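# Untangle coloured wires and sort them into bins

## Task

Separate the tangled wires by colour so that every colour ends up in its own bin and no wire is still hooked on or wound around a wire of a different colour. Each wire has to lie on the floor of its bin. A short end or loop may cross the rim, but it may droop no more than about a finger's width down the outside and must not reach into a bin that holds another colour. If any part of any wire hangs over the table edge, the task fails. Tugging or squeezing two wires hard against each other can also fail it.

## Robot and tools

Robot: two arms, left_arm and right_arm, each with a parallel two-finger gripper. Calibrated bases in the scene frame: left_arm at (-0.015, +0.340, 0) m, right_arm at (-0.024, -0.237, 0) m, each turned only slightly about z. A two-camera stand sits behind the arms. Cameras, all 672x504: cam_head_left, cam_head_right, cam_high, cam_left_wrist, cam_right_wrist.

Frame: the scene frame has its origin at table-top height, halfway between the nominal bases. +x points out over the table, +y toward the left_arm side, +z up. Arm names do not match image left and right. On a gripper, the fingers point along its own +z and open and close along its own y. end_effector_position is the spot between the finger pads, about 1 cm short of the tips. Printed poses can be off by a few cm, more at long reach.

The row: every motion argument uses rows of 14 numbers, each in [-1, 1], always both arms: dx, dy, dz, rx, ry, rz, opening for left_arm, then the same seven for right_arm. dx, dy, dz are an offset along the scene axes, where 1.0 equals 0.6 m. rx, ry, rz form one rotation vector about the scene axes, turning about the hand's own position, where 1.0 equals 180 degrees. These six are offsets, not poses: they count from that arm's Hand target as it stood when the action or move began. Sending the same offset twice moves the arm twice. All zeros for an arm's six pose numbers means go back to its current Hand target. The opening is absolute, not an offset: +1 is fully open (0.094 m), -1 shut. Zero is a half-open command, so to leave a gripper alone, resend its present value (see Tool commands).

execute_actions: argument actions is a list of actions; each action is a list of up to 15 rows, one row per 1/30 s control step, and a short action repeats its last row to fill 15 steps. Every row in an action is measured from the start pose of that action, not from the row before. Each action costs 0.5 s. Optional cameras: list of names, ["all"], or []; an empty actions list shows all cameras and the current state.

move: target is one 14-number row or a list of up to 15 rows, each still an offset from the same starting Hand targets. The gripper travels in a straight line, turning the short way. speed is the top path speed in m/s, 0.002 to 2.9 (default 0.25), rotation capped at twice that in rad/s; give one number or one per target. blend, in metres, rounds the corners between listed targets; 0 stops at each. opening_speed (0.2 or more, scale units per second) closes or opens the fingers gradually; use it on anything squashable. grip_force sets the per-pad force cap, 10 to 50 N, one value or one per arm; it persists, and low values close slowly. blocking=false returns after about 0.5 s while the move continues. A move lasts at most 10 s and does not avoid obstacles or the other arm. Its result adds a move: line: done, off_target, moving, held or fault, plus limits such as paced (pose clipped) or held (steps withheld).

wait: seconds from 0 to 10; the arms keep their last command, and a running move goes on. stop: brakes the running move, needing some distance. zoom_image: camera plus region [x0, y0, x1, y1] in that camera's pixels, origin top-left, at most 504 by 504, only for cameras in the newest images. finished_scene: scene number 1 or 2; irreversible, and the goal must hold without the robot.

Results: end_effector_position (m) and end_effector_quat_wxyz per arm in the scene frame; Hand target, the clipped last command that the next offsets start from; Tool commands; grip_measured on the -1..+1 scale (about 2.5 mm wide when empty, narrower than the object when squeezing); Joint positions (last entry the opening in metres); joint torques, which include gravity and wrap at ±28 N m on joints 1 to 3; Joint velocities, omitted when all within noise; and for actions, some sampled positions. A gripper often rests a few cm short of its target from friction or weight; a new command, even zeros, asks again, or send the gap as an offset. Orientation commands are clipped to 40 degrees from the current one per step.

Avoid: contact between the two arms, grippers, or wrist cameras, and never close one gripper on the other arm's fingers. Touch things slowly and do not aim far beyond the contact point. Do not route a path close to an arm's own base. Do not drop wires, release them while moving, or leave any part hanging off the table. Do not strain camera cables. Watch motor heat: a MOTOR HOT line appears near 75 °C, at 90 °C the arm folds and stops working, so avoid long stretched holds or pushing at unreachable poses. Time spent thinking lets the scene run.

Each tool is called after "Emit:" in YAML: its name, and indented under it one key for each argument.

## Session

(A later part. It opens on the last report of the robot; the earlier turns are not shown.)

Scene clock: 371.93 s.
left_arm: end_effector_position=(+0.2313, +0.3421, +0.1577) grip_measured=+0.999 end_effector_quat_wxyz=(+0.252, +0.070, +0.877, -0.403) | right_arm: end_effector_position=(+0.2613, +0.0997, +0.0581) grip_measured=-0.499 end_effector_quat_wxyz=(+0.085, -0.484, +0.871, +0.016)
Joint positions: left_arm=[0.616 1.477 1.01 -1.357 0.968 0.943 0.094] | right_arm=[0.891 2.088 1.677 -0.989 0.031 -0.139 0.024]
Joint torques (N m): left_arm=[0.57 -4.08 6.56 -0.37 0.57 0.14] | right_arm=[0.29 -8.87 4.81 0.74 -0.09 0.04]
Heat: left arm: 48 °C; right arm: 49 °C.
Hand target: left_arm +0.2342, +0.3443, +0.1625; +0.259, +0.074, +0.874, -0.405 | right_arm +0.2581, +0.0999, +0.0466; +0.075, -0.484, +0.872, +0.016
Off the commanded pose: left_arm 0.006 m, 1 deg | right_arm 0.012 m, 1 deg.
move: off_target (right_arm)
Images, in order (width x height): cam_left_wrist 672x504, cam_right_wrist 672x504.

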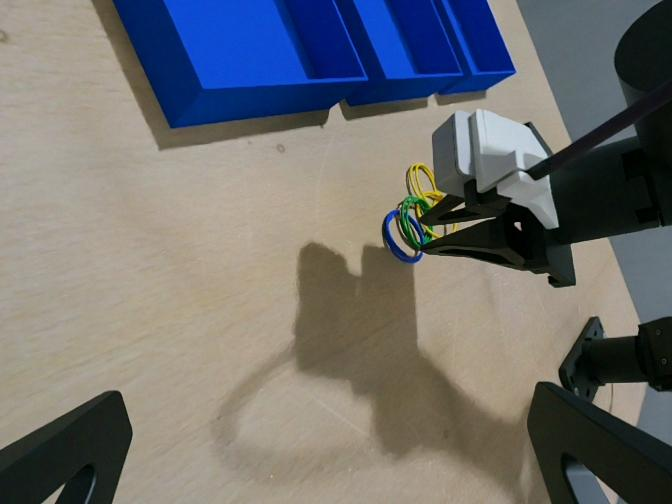

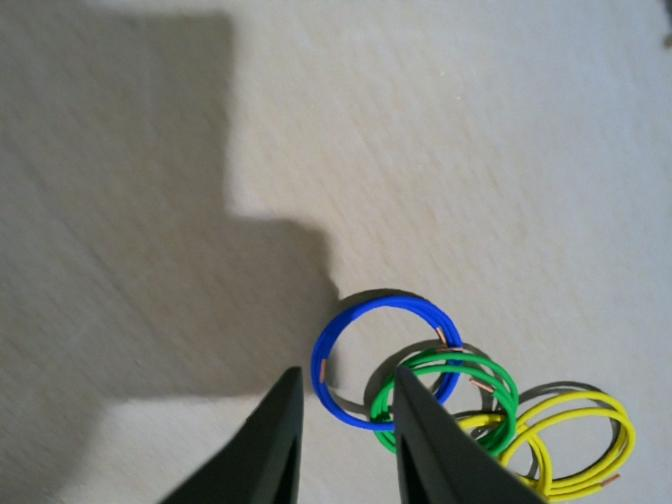

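Emit:
move:
  target: [0,0,0,0,0,0,1,-0.0217,-0.02,-0.03,0,0,0,-0.5]
  speed: 0.06
  cameras: ["cam_left_wrist","cam_right_wrist"]

Emit:
zoom_image:
  camera: "cam_right_wrist"
  region: [210, 240, 470, 440]

Emit:
zoom_image:
  camera: "cam_left_wrist"
  region: [360, 140, 520, 290]

Scene clock: 416.33 s.
left_arm: end_effector_position=(+0.2313, +0.3421, +0.1577) grip_measured=+0.999 end_effector_quat_wxyz=(+0.252, +0.070, +0.877, -0.403) | right_arm: end_effector_position=(+0.2480, +0.0837, +0.0205) grip_measured=-0.499 end_effector_quat_wxyz=(+0.063, -0.483, +0.873, +0.008)
Joint positions: left_arm=[0.616 1.477 1.01 -1.357 0.968 0.943 0.094] | right_arm=[0.891 2.088 1.53 -0.89 0.031 -0.133 0.024]
Joint torques (N m): left_arm=[0.44 -4.15 6.56 -0.37 0.56 0.22] | right_arm=[0.76 -12.55 4.46 0.67 -0.08 0.08]
Motor temperatures (°C): left_arm=[33 37 48 34 32 33 34] | right_arm=[31 49 43 35 34 32 33]
Heat: left arm: 48 °C; right arm: 49 °C.
Hand target: left_arm +0.2342, +0.3443, +0.1625; +0.259, +0.074, +0.874, -0.405 | right_arm +0.2451, +0.0878, +0.0286; +0.075, -0.484, +0.872, +0.016
Off the commanded pose: left_arm 0.006 m, 1 deg | right_arm 0.010 m, 2 deg.
move: done
Images, in order (width x height): cam_left_wrist 672x504, cam_right_wrist 672x504.

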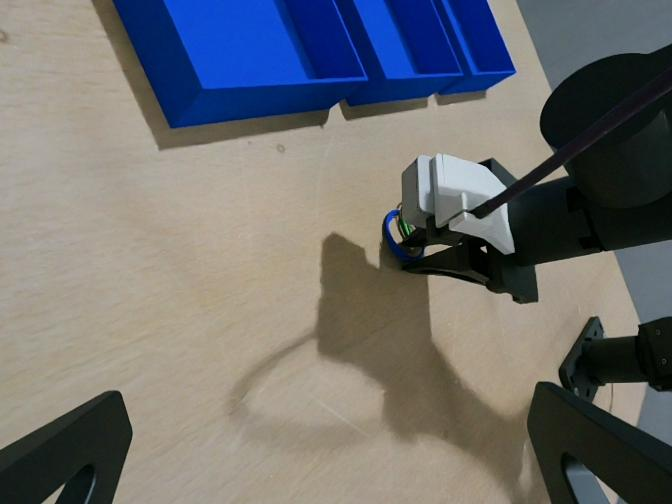

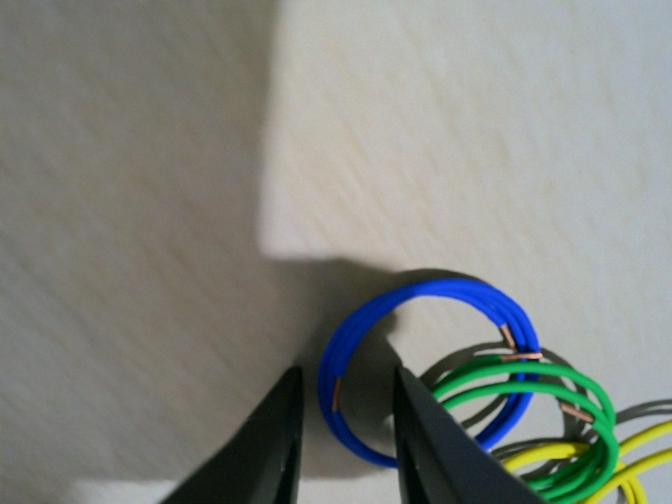

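Scaled by 1.938 from the camera's 672x504 image, which has a finer 960x720 frame.

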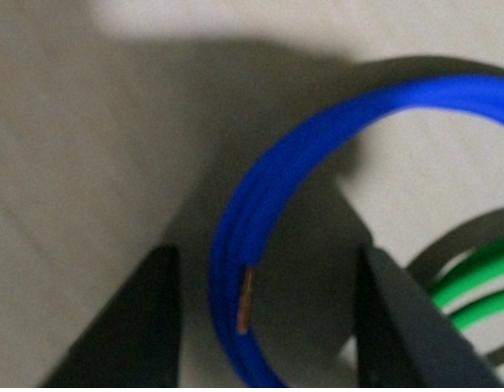

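Scaled by 3.150 from the camera's 672x504 image, which has a finer 960x720 frame.

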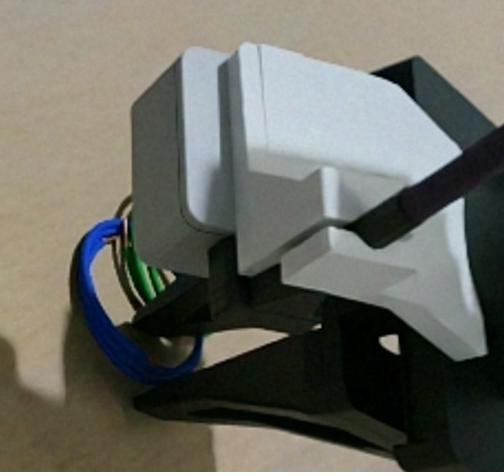

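Emit:
move:
  target: [0,0,0,0,0,0,1,0,0,0,0,0,0,-0.9]
  speed: 0.06
  grip_force: [50,15]
  cameras: ["cam_left_wrist","cam_right_wrist"]

Emit:
zoom_image:
  camera: "cam_right_wrist"
  region: [210, 240, 470, 440]

Scene clock: 431.97 s.
left_arm: end_effector_position=(+0.2313, +0.3421, +0.1577) grip_measured=+0.999 end_effector_quat_wxyz=(+0.252, +0.070, +0.877, -0.403) | right_arm: end_effector_position=(+0.2483, +0.0840, +0.0206) grip_measured=-0.898 end_effector_quat_wxyz=(+0.064, -0.483, +0.873, +0.008)
Joint positions: left_arm=[0.616 1.477 1.01 -1.357 0.968 0.943 0.094] | right_arm=[0.891 2.088 1.53 -0.888 0.031 -0.133 0.005]
Joint torques (N m): left_arm=[0.51 -4.18 6.57 -0.38 0.59 0.16] | right_arm=[0.76 -12.56 4.46 0.65 -0.09 0.07]
Motor temperatures (°C): left_arm=[33 37 48 33 33 33 34] | right_arm=[31 54 43 35 34 32 33]
Heat: left arm: 48 °C; right arm: 54 °C.
Hand target: left_arm +0.2342, +0.3443, +0.1625; +0.259, +0.074, +0.874, -0.405 | right_arm +0.2451, +0.0878, +0.0286; +0.075, -0.484, +0.872, +0.016
Off the commanded pose: left_arm 0.006 m, 1 deg | right_arm 0.009 m, 2 deg.
grip_force (N): 50, 15
move: done
Images, in order (width x height): cam_left_wrist 672x504, cam_right_wrist 672x504.

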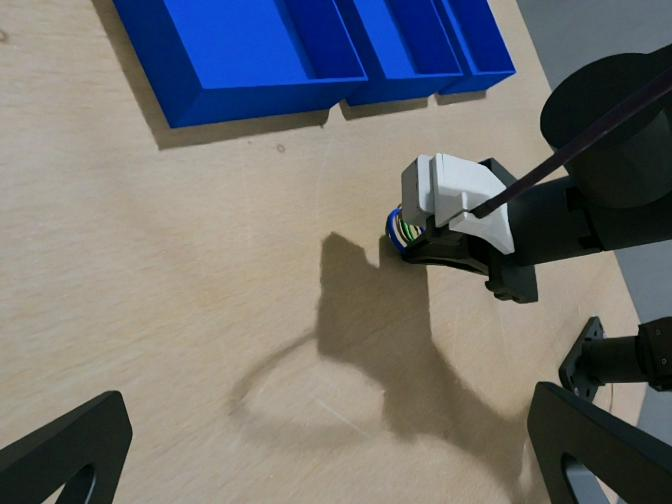

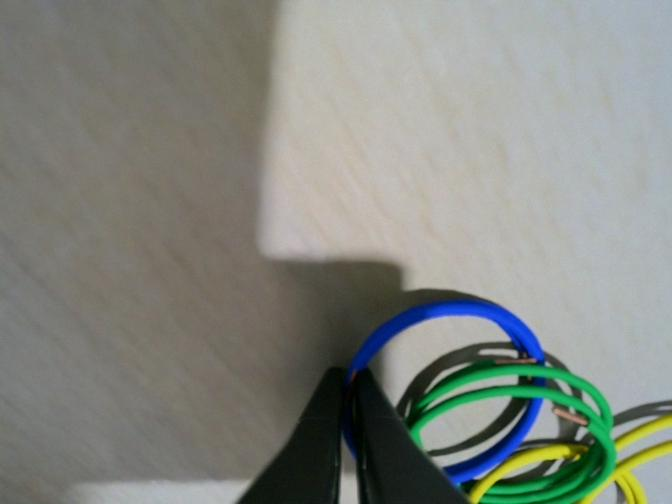

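Scaled by 1.938 from the camera's 672x504 image, which has a finer 960x720 frame.

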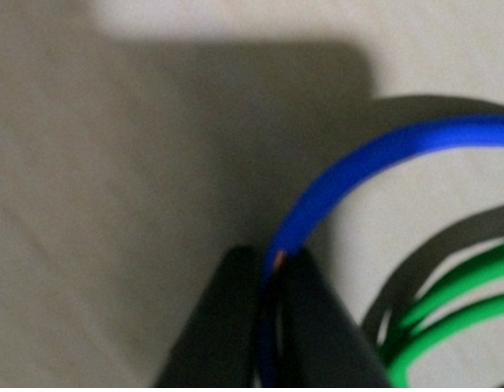

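Emit:
move:
  target: [0,0,0,0,0,0,1,0,0,0.03,0,0,0,-0.93]
  speed: 0.03
  cameras: ["cam_left_wrist","cam_right_wrist","cam_head_right"]

Emit:
zoom_image:
  camera: "cam_right_wrist"
  region: [210, 240, 470, 440]

Emit:
zoom_image:
  camera: "cam_left_wrist"
  region: [360, 140, 520, 290]

Scene clock: 440.50 s.
left_arm: end_effector_position=(+0.2313, +0.3421, +0.1577) grip_measured=+0.999 end_effector_quat_wxyz=(+0.252, +0.070, +0.877, -0.403) | right_arm: end_effector_position=(+0.2424, +0.0770, +0.0237) grip_measured=-0.925 end_effector_quat_wxyz=(+0.050, -0.484, +0.874, +0.003)
Joint positions: left_arm=[0.616 1.477 1.01 -1.357 0.968 0.943 0.094] | right_arm=[0.891 2.078 1.53 -0.929 0.031 -0.133 0.004]
Joint torques (N m): left_arm=[0.65 -4.23 6.74 -0.32 0.59 0.18] | right_arm=[0.76 -13.34 7.91 0.36 -0.09 0.07]
Motor temperatures (°C): left_arm=[33 37 48 33 33 33 34] | right_arm=[31 55 43 35 34 32 33]
Heat: left arm: 48 °C; right arm: 55 °C.
Hand target: left_arm +0.2342, +0.3443, +0.1625; +0.259, +0.074, +0.874, -0.405 | right_arm +0.2451, +0.0878, +0.0465; +0.075, -0.484, +0.872, +0.016
Off the commanded pose: left_arm 0.006 m, 1 deg | right_arm 0.025 m, 3 deg.
grip_force (N): 50, 15
move: off_target (right_arm)
Images, in order (width x height): cam_head_right 672x504, cam_left_wrist 672x504, cam_right_wrist 672x504.

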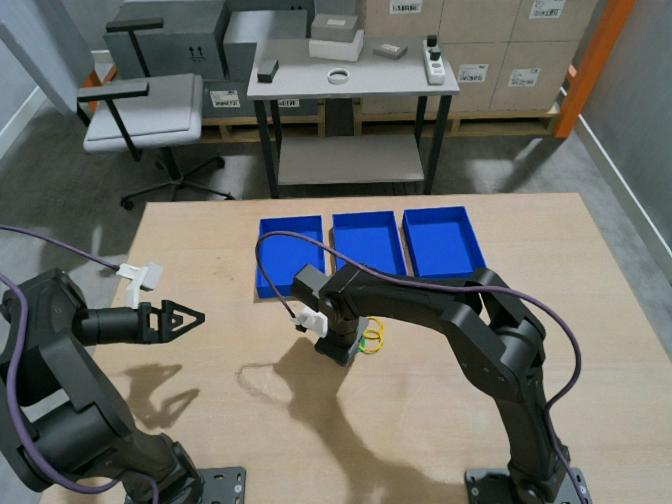

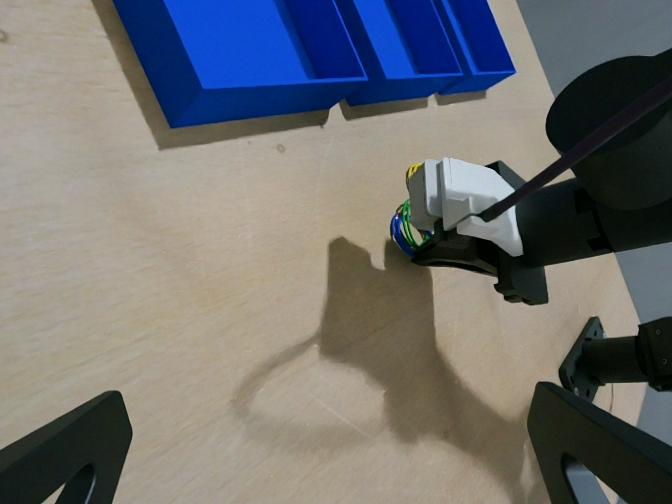

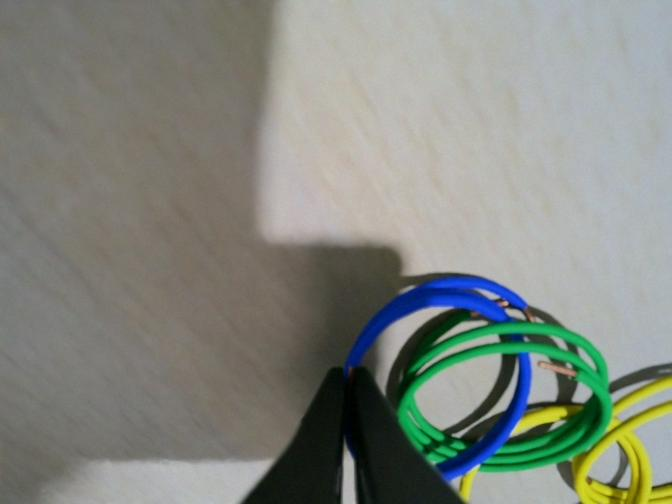

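Scaled by 1.938 from the camera's 672x504 image, which has a finer 960x720 frame.

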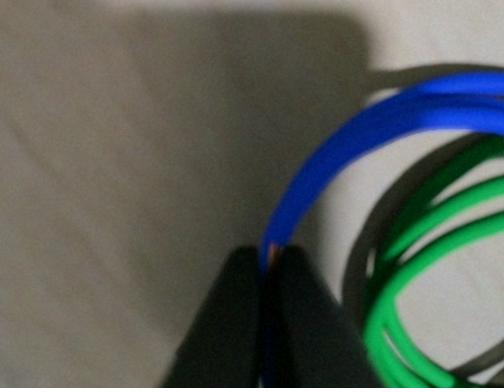

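Scaled by 3.150 from the camera's 672x504 image, which has a finer 960x720 frame.

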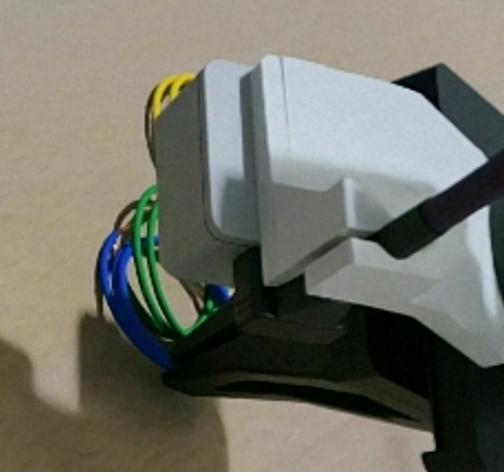

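Emit:
move:
  target: [0,0,0,0,0,0,1,0,0,0.05,0,0,0,-0.93]
  speed: 0.05
  cameras: ["cam_left_wrist","cam_right_wrist","cam_high"]

Emit:
zoom_image:
  camera: "cam_left_wrist"
  region: [360, 140, 520, 290]

Scene clock: 449.83 s.
left_arm: end_effector_position=(+0.2313, +0.3421, +0.1577) grip_measured=+0.999 end_effector_quat_wxyz=(+0.252, +0.070, +0.877, -0.403) | right_arm: end_effector_position=(+0.2427, +0.0773, +0.0529) grip_measured=-0.925 end_effector_quat_wxyz=(+0.048, -0.484, +0.874, +0.002)
Joint positions: left_arm=[0.616 1.477 1.01 -1.357 0.968 0.943 0.094] | right_arm=[0.891 2.054 1.614 -1.04 0.031 -0.133 0.004]
Joint torques (N m): left_arm=[0.42 -4.1 6.65 -0.41 0.54 0.17] | right_arm=[0.76 -13.16 8.43 0.34 -0.09 0.07]
Motor temperatures (°C): left_arm=[33 37 48 33 33 33 34] | right_arm=[31 57 43 35 34 32 33]
Heat: left arm: 48 °C; right arm: 57 °C.
Hand target: left_arm +0.2342, +0.3443, +0.1625; +0.259, +0.074, +0.874, -0.405 | right_arm +0.2451, +0.0878, +0.0765; +0.075, -0.484, +0.872, +0.016
Off the commanded pose: left_arm 0.006 m, 1 deg | right_arm 0.026 m, 3 deg.
grip_force (N): 50, 15
move: off_target (right_arm)
Images, in order (width x height): cam_high 672x504, cam_left_wrist 672x504, cam_right_wrist 672x504.

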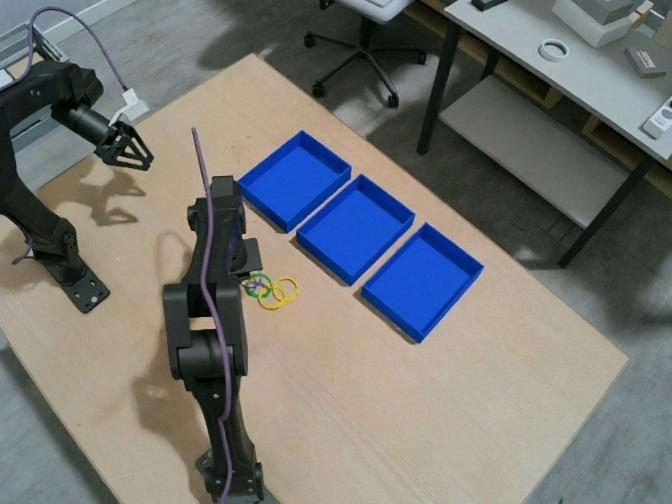

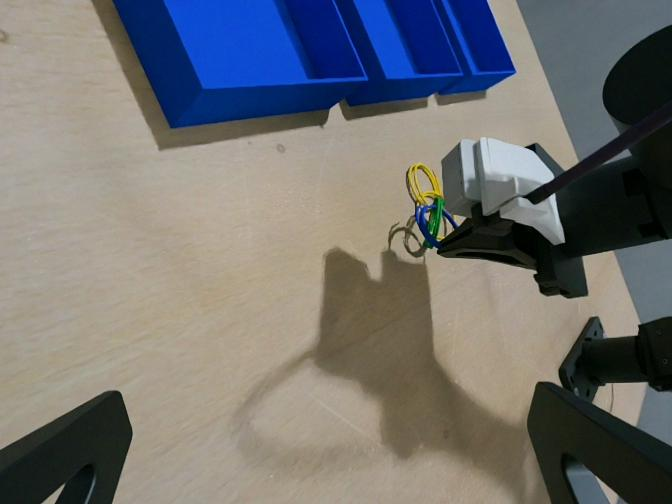

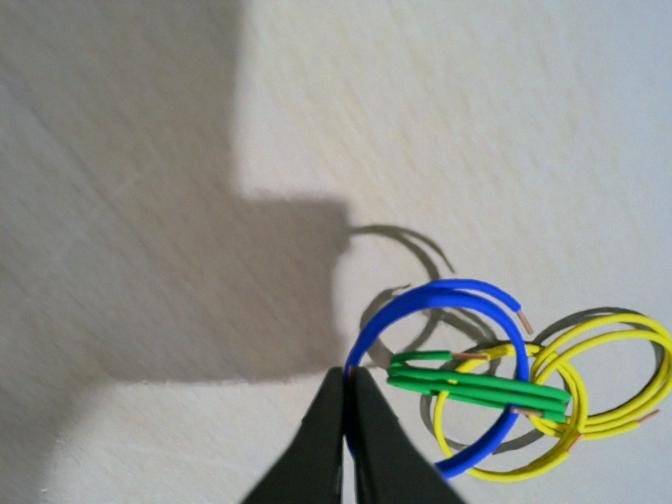

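Scaled by 3.150 from the camera's 672x504 image, which has a finer 960x720 frame.

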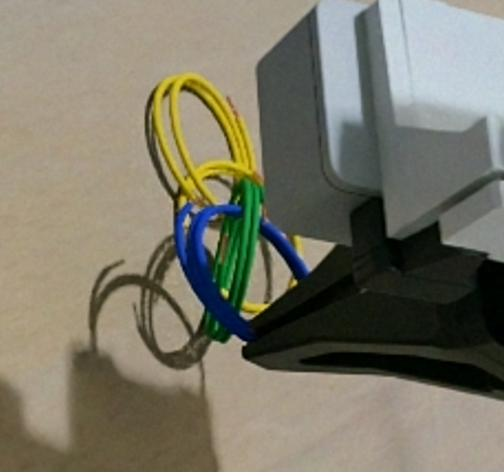

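Emit:
move:
  target:
    - [0,0,0,0,0,0,1,0.0195,0.0148,0,0,0,-0.222,-0.93]
    - [0,0,0,0,0,0,1,0.0445,0.014,0,0,0,-0.444,-0.93]
  speed: 0.12
  blend: [0.005,0]
  grip_force: [50,25]
  cameras: ["all"]

Emit:
zoom_image:
  camera: "cam_left_wrist"
  region: [360, 140, 520, 290]

Scene clock: 565.93 s.
left_arm: end_effector_position=(+0.2313, +0.3421, +0.1577) grip_measured=+0.999 end_effector_quat_wxyz=(+0.252, +0.070, +0.877, -0.403) | right_arm: end_effector_position=(+0.2645, +0.0975, +0.0782) grip_measured=-0.925 end_effector_quat_wxyz=(+0.060, +0.182, +0.981, -0.028)
Joint positions: left_arm=[0.616 1.477 1.01 -1.357 0.968 0.943 0.094] | right_arm=[0.923 2.261 2.041 -1.346 0.132 1.278 0.004]
Joint torques (N m): left_arm=[0.43 -4.21 6.57 -0.44 0.59 0.17] | right_arm=[-0.5 -9.48 8.5 0.11 0.28 0.08]
Motor temperatures (°C): left_arm=[33 37 49 32 33 33 34] | right_arm=[31 59 46 35 34 32 34]
Heat: left arm: 49 °C; right arm: 59 °C.
Hand target: left_arm +0.2342, +0.3443, +0.1625; +0.259, +0.074, +0.874, -0.405 | right_arm +0.2719, +0.0962, +0.0766; +0.068, +0.189, +0.979, -0.036
Off the commanded pose: left_arm 0.006 m, 1 deg | right_arm 0.008 m, 2 deg.
grip_force (N): 50, 25
move: done

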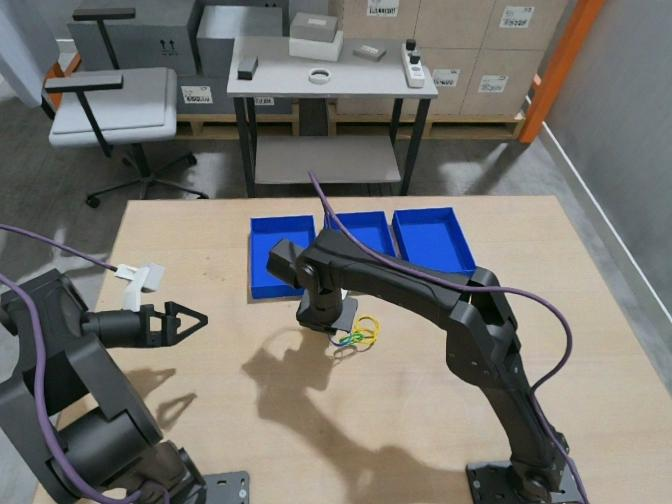

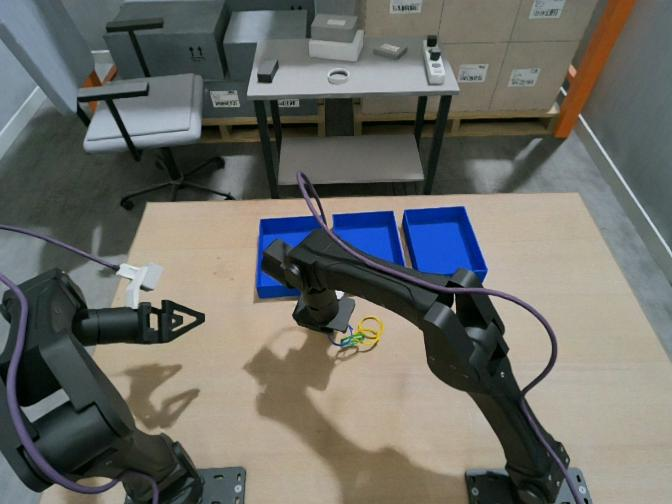

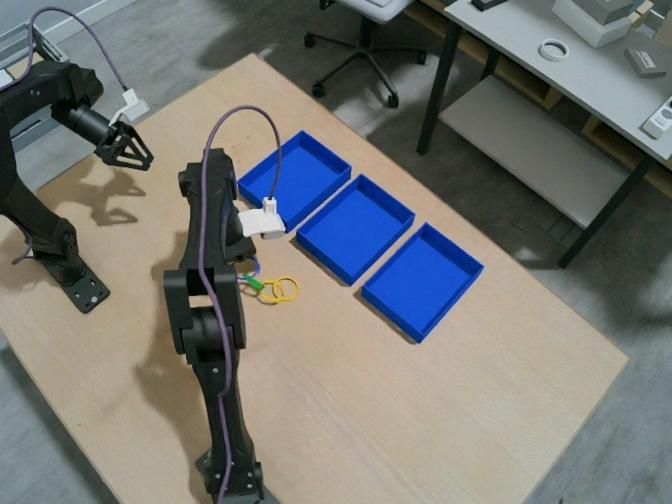

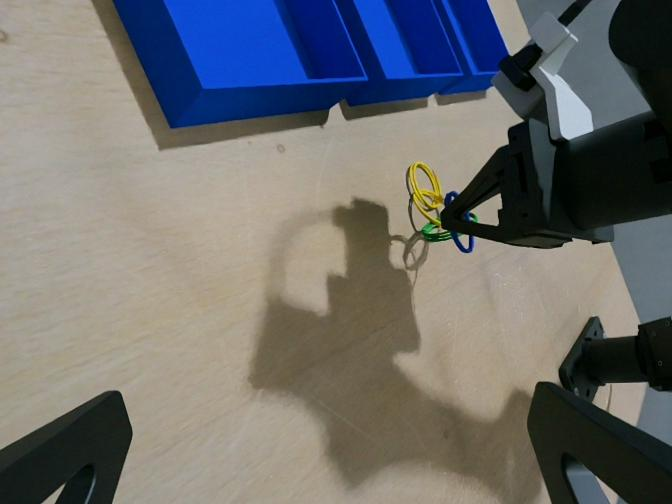

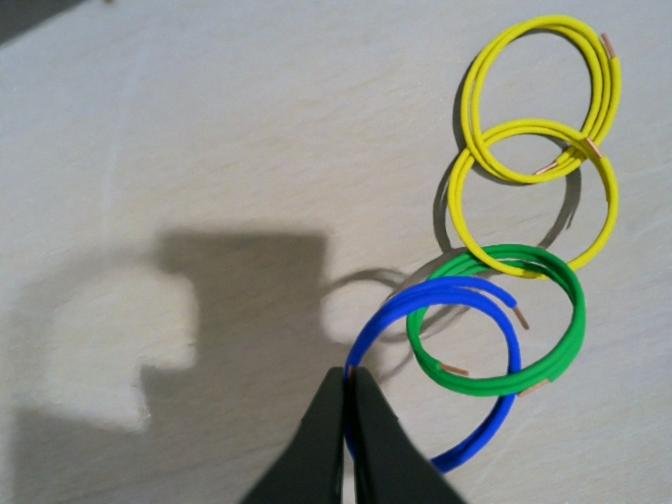

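Scaled by 3.150 from the camera's 672x504 image, which has a finer 960x720 frame.

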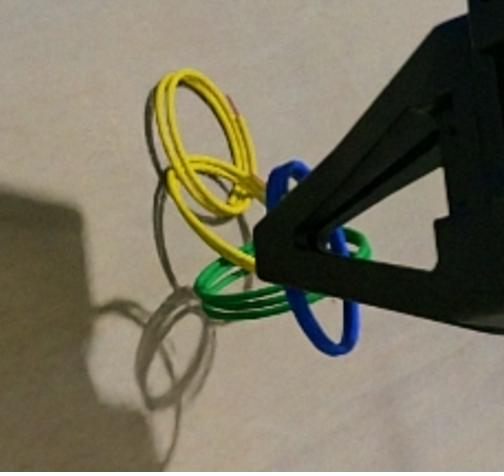

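Emit:
zoom_image:
  camera: "cam_right_wrist"
  region: [330, 230, 630, 480]

Emit:
zoom_image:
  camera: "cam_right_wrist"
  region: [420, 330, 590, 480]

Emit:
zoom_image:
  camera: "cam_left_wrist"
  region: [400, 180, 490, 260]

Scaled by 1.680 from the camera's 672x504 image, which has a finer 960x720 frame.

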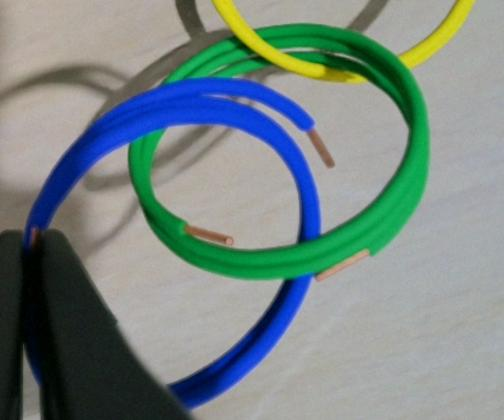

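Scaled by 2.965 from the camera's 672x504 image, which has a finer 960x720 frame.

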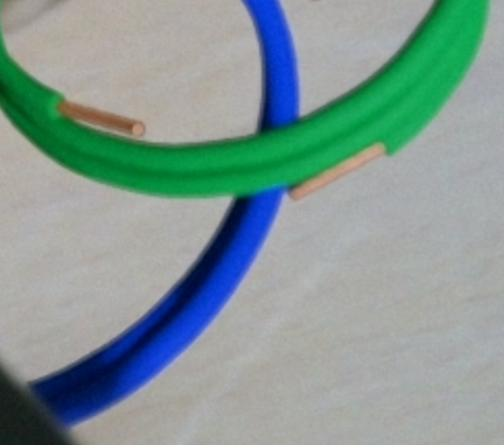

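Scaled by 5.600 from the camera's 672x504 image, which has a finer 960x720 frame.

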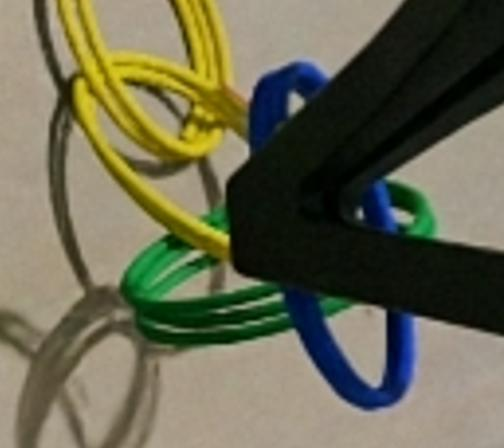

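Emit:
move:
  target:
    - [0,0,0,0,0,0,1,0.0187,-0.0168,-0.02,0,0,-0.222,-0.93]
  speed: 0.12
  cameras: ["cam_right_wrist","cam_left_wrist"]

Emit:
zoom_image:
  camera: "cam_right_wrist"
  region: [330, 230, 630, 480]

Scene clock: 603.57 s.
left_arm: end_effector_position=(+0.2313, +0.3421, +0.1577) grip_measured=+0.999 end_effector_quat_wxyz=(+0.252, +0.070, +0.877, -0.403) | right_arm: end_effector_position=(+0.2804, +0.0866, +0.0682) grip_measured=-0.925 end_effector_quat_wxyz=(+0.054, +0.506, +0.859, -0.050)
Joint positions: left_arm=[0.616 1.477 1.01 -1.357 0.968 0.943 0.094] | right_arm=[0.876 2.388 2.217 -1.48 0.124 1.934 0.004]
Joint torques (N m): left_arm=[0.58 -4.25 6.75 -0.35 0.55 0.15] | right_arm=[-0.53 -10.04 8.21 -0.12 -0.01 0.09]
Motor temperatures (°C): left_arm=[33 37 49 32 33 33 34] | right_arm=[31 54 46 35 34 32 34]
Heat: left arm: 49 °C; right arm: 54 °C.
Hand target: left_arm +0.2342, +0.3443, +0.1625; +0.259, +0.074, +0.874, -0.405 | right_arm +0.2831, +0.0860, +0.0645; +0.051, +0.512, +0.855, -0.057
Off the commanded pose: left_arm 0.006 m, 1 deg | right_arm 0.004 m, 1 deg.
grip_force (N): 50, 25
move: done
Images, in order (width x height): cam_left_wrist 672x504, cam_right_wrist 672x504.

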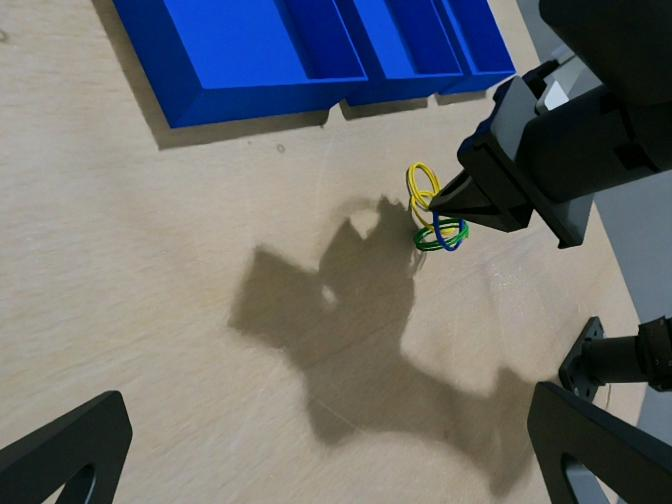

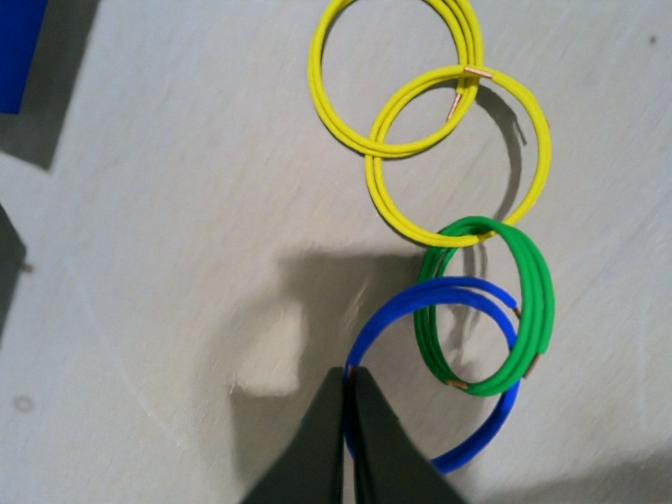

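Scaled by 1.680 from the camera's 672x504 image, which has a finer 960x720 frame.

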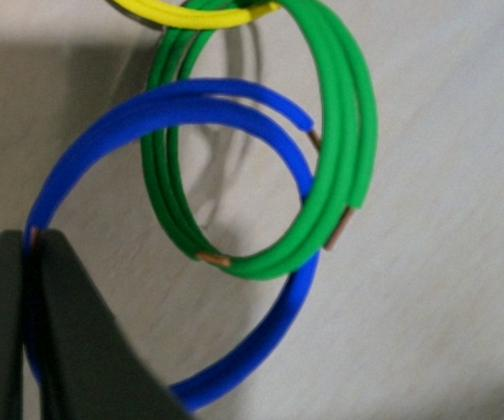

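Emit:
move:
  target:
    - [0,0,0,0,0,0,1,0.0,0.0,-0.05,0,0,0,-0.93]
    - [0,0,0,0,0,0,1,0.0,0.0,-0.072,0,0,0,-0.93]
  speed: 0.05
  cameras: ["cam_right_wrist","cam_left_wrist"]

Emit:
zoom_image:
  camera: "cam_right_wrist"
  region: [330, 230, 630, 480]

Emit:
zoom_image:
  camera: "cam_left_wrist"
  region: [380, 150, 510, 290]

Scene clock: 692.43 s.
left_arm: end_effector_position=(+0.2313, +0.3421, +0.1577) grip_measured=+0.999 end_effector_quat_wxyz=(+0.252, +0.070, +0.877, -0.403) | right_arm: end_effector_position=(+0.2844, +0.0915, +0.0358) grip_measured=-0.925 end_effector_quat_wxyz=(+0.056, +0.507, +0.859, -0.040)
Joint positions: left_arm=[0.616 1.477 1.01 -1.357 0.968 0.943 0.094] | right_arm=[0.876 2.394 2.1 -1.337 0.123 1.935 0.004]
Joint torques (N m): left_arm=[0.55 -4.07 6.64 -0.39 0.59 0.13] | right_arm=[-0.53 -10.28 4.4 0.18 0 0.08]
Heat: left arm: 50 °C; right arm: 50 °C.
Hand target: left_arm +0.2342, +0.3443, +0.1625; +0.259, +0.074, +0.874, -0.405 | right_arm +0.2831, +0.0860, +0.0213; +0.051, +0.512, +0.855, -0.057
Off the commanded pose: left_arm 0.006 m, 1 deg | right_arm 0.015 m, 2 deg.
grip_force (N): 50, 25
move: off_target (right_arm)
Images, in order (width x height): cam_left_wrist 672x504, cam_right_wrist 672x504.

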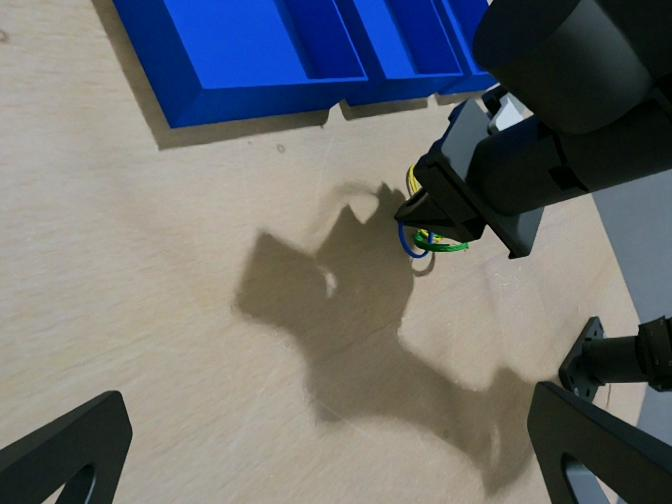

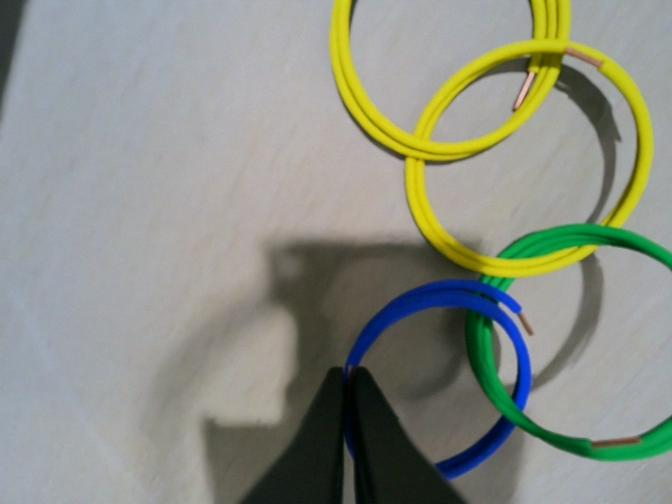

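Scaled by 1.680 from the camera's 672x504 image, which has a finer 960x720 frame.

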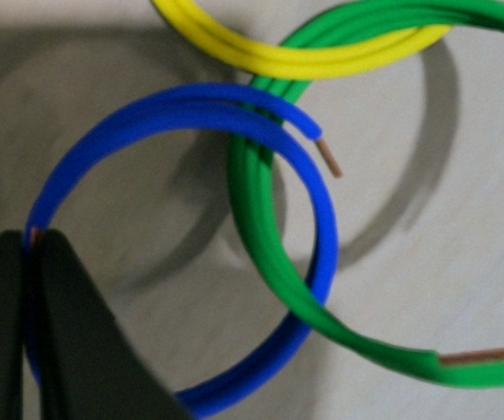

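Scaled by 3.600 from the camera's 672x504 image, which has a finer 960x720 frame.

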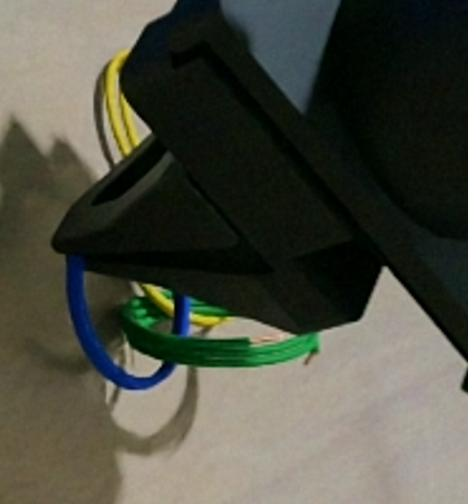

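Emit:
move:
  target:
    - [0,0,0,0,0,0,1,0.0,0.005,-0.02,0,0,0,-0.93]
  speed: 0.05
  cameras: ["cam_right_wrist","cam_left_wrist"]

Emit:
zoom_image:
  camera: "cam_right_wrist"
  region: [330, 230, 630, 480]

Emit:
zoom_image:
  camera: "cam_left_wrist"
  region: [380, 150, 510, 290]

Scene clock: 701.27 s.
left_arm: end_effector_position=(+0.2313, +0.3421, +0.1577) grip_measured=+0.999 end_effector_quat_wxyz=(+0.252, +0.070, +0.877, -0.403) | right_arm: end_effector_position=(+0.2859, +0.0934, +0.0239) grip_measured=-0.925 end_effector_quat_wxyz=(+0.055, +0.509, +0.858, -0.041)
Joint positions: left_arm=[0.616 1.477 1.01 -1.357 0.968 0.943 0.094] | right_arm=[0.876 2.413 2.086 -1.305 0.123 1.939 0.004]
Joint torques (N m): left_arm=[0.57 -4.05 6.63 -0.36 0.57 0.15] | right_arm=[-0.18 -10.37 4.38 0.19 0 0.1]
Heat: left arm: 50 °C; right arm: 50 °C.
Hand target: left_arm +0.2342, +0.3443, +0.1625; +0.259, +0.074, +0.874, -0.405 | right_arm +0.2831, +0.0891, +0.0094; +0.051, +0.512, +0.855, -0.057
Off the commanded pose: left_arm 0.006 m, 1 deg | right_arm 0.015 m, 2 deg.
grip_force (N): 50, 25
move: off_target (right_arm)
Images, in order (width x height): cam_left_wrist 672x504, cam_right_wrist 672x504.

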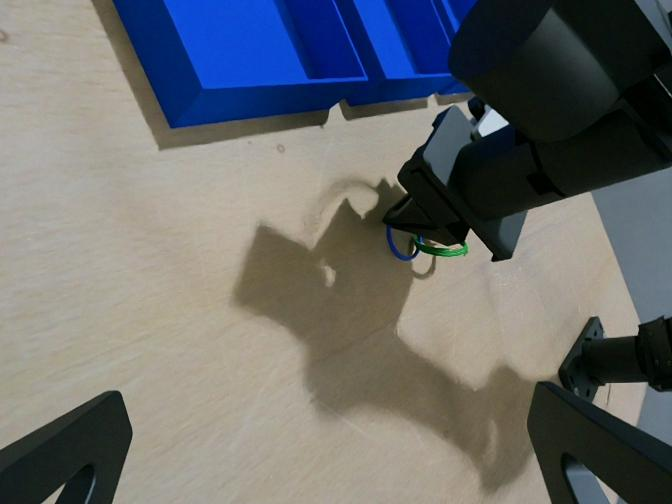

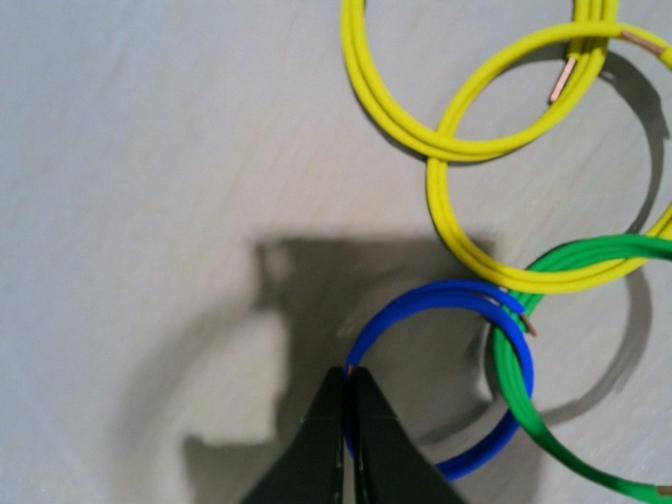

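Scaled by 1.680 from the camera's 672x504 image, which has a finer 960x720 frame.

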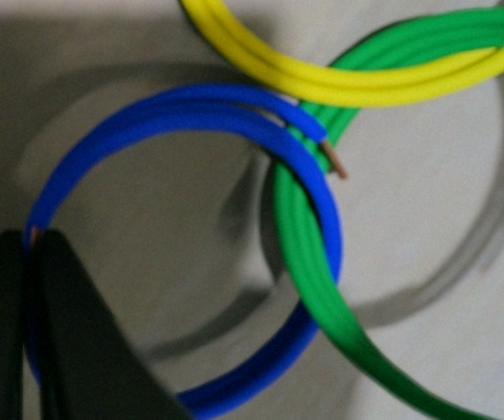

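Scaled by 3.600 from the camera's 672x504 image, which has a finer 960x720 frame.

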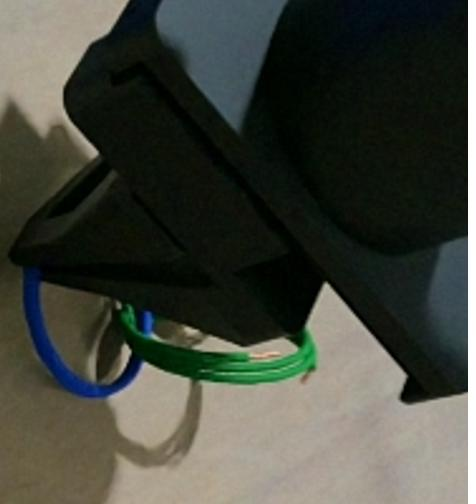

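Emit:
move:
  target:
    - [0,0,0,0,0,0,1,0.0,0.0,-0.008,0,0,0,-0.93]
    - [0,0,0,0,0,0,1,0.0,0.0,-0.008,0,0,0,-0.6]
  speed: 0.05
  opening_speed: 0.3
  cameras: ["cam_right_wrist","cam_left_wrist"]

Emit:
zoom_image:
  camera: "cam_right_wrist"
  region: [270, 230, 570, 480]

Emit:
zoom_image:
  camera: "cam_left_wrist"
  region: [380, 150, 510, 290]

Scene clock: 719.73 s.
left_arm: end_effector_position=(+0.2313, +0.3421, +0.1577) grip_measured=+0.999 end_effector_quat_wxyz=(+0.252, +0.070, +0.877, -0.403) | right_arm: end_effector_position=(+0.2867, +0.0943, +0.0208) grip_measured=-0.601 end_effector_quat_wxyz=(+0.056, +0.509, +0.858, -0.038)
Joint positions: left_arm=[0.616 1.477 1.01 -1.357 0.968 0.943 0.094] | right_arm=[0.876 2.413 2.074 -1.287 0.123 1.94 0.019]
Joint torques (N m): left_arm=[0.5 -4.21 6.54 -0.38 0.55 0.19] | right_arm=[-0.18 -10.14 4.26 0.18 -0.01 0.09]
Heat: left arm: 50 °C; right arm: 53 °C.
Hand target: left_arm +0.2342, +0.3443, +0.1625; +0.259, +0.074, +0.874, -0.405 | right_arm +0.2831, +0.0891, +0.0046; +0.051, +0.512, +0.855, -0.057
Off the commanded pose: left_arm 0.006 m, 1 deg | right_arm 0.017 m, 2 deg.
grip_force (N): 50, 25
move: off_target (right_arm); target 2's new opening was sent with right_arm's hand 0.017 m and 2 deg from that target
Images, in order (width x height): cam_left_wrist 672x504, cam_right_wrist 672x504.

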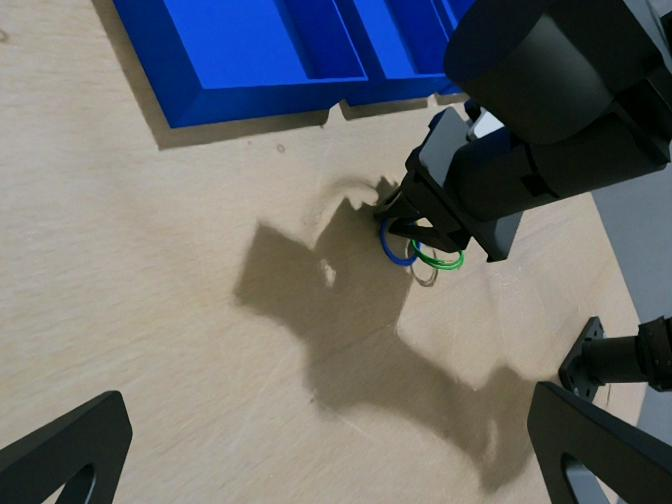

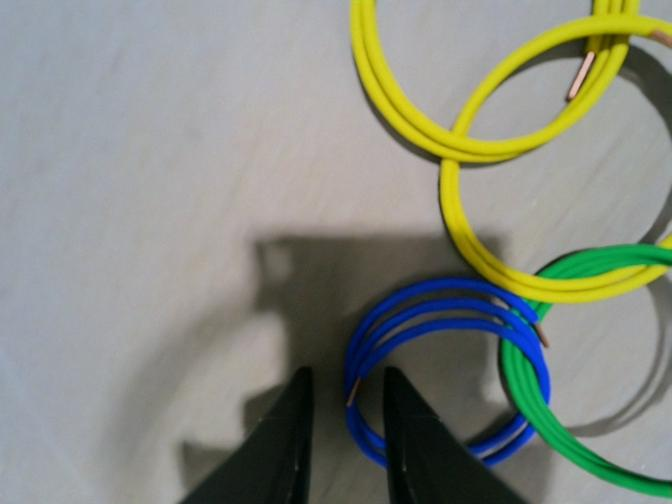

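Scaled by 1.680 from the camera's 672x504 image, which has a finer 960x720 frame.

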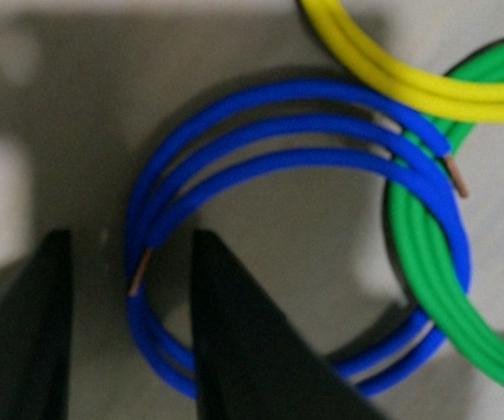

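Scaled by 3.600 from the camera's 672x504 image, which has a finer 960x720 frame.

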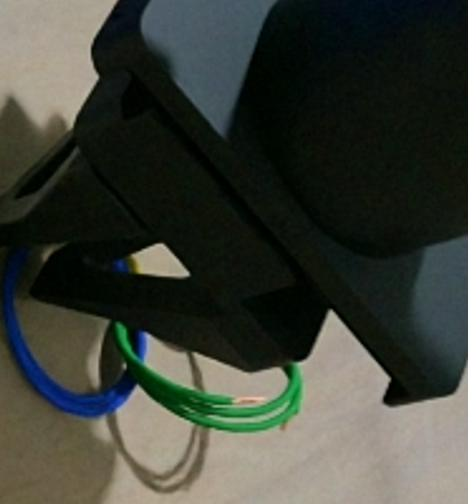

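Emit:
move:
  target:
    - [0,0,0,0,0,0,1,0.0,0.0,0.022,0,0,0,-0.6]
  speed: 0.05
  cameras: ["cam_right_wrist"]

Emit:
zoom_image:
  camera: "cam_right_wrist"
  region: [270, 230, 570, 480]

Scene clock: 732.87 s.
left_arm: end_effector_position=(+0.2313, +0.3421, +0.1577) grip_measured=+0.999 end_effector_quat_wxyz=(+0.252, +0.070, +0.877, -0.403) | right_arm: end_effector_position=(+0.2830, +0.0899, +0.0212) grip_measured=-0.601 end_effector_quat_wxyz=(+0.054, +0.509, +0.858, -0.049)
Joint positions: left_arm=[0.616 1.477 1.01 -1.357 0.968 0.943 0.094] | right_arm=[0.876 2.413 2.074 -1.311 0.123 1.94 0.019]
Joint torques (N m): left_arm=[0.54 -4.07 6.54 -0.36 0.57 0.14] | right_arm=[-0.18 -10.73 7.3 -0.11 0 0.09]
Heat: left arm: 50 °C; right arm: 53 °C.
Hand target: left_arm +0.2342, +0.3443, +0.1625; +0.259, +0.074, +0.874, -0.405 | right_arm +0.2831, +0.0890, +0.0178; +0.051, +0.512, +0.855, -0.057
Off the commanded pose: left_arm 0.006 m, 1 deg | right_arm 0.003 m, 1 deg.
grip_force (N): 50, 25
move: done
Images, in order (width x height): cam_right_wrist 672x504.

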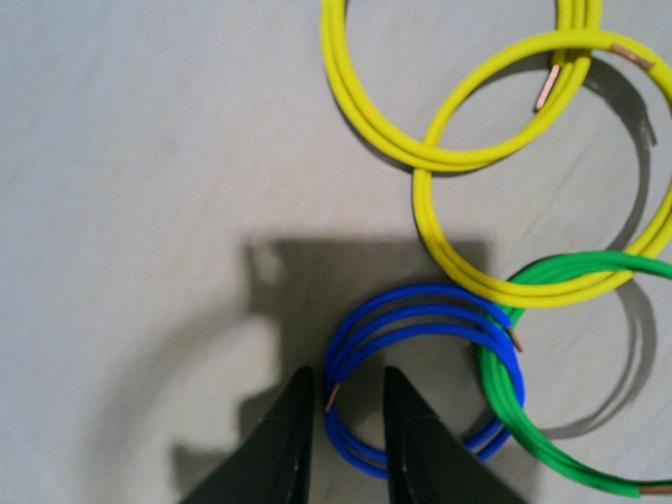

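Scaled by 1.680 from the camera's 672x504 image, which has a finer 960x720 frame.

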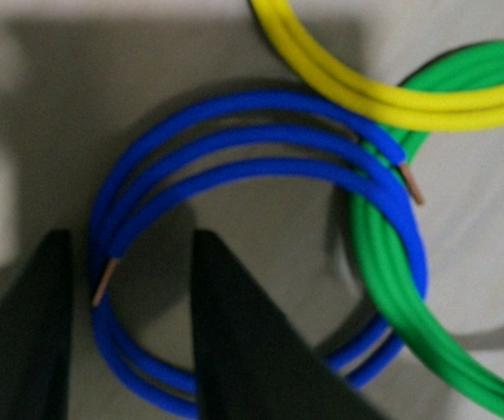

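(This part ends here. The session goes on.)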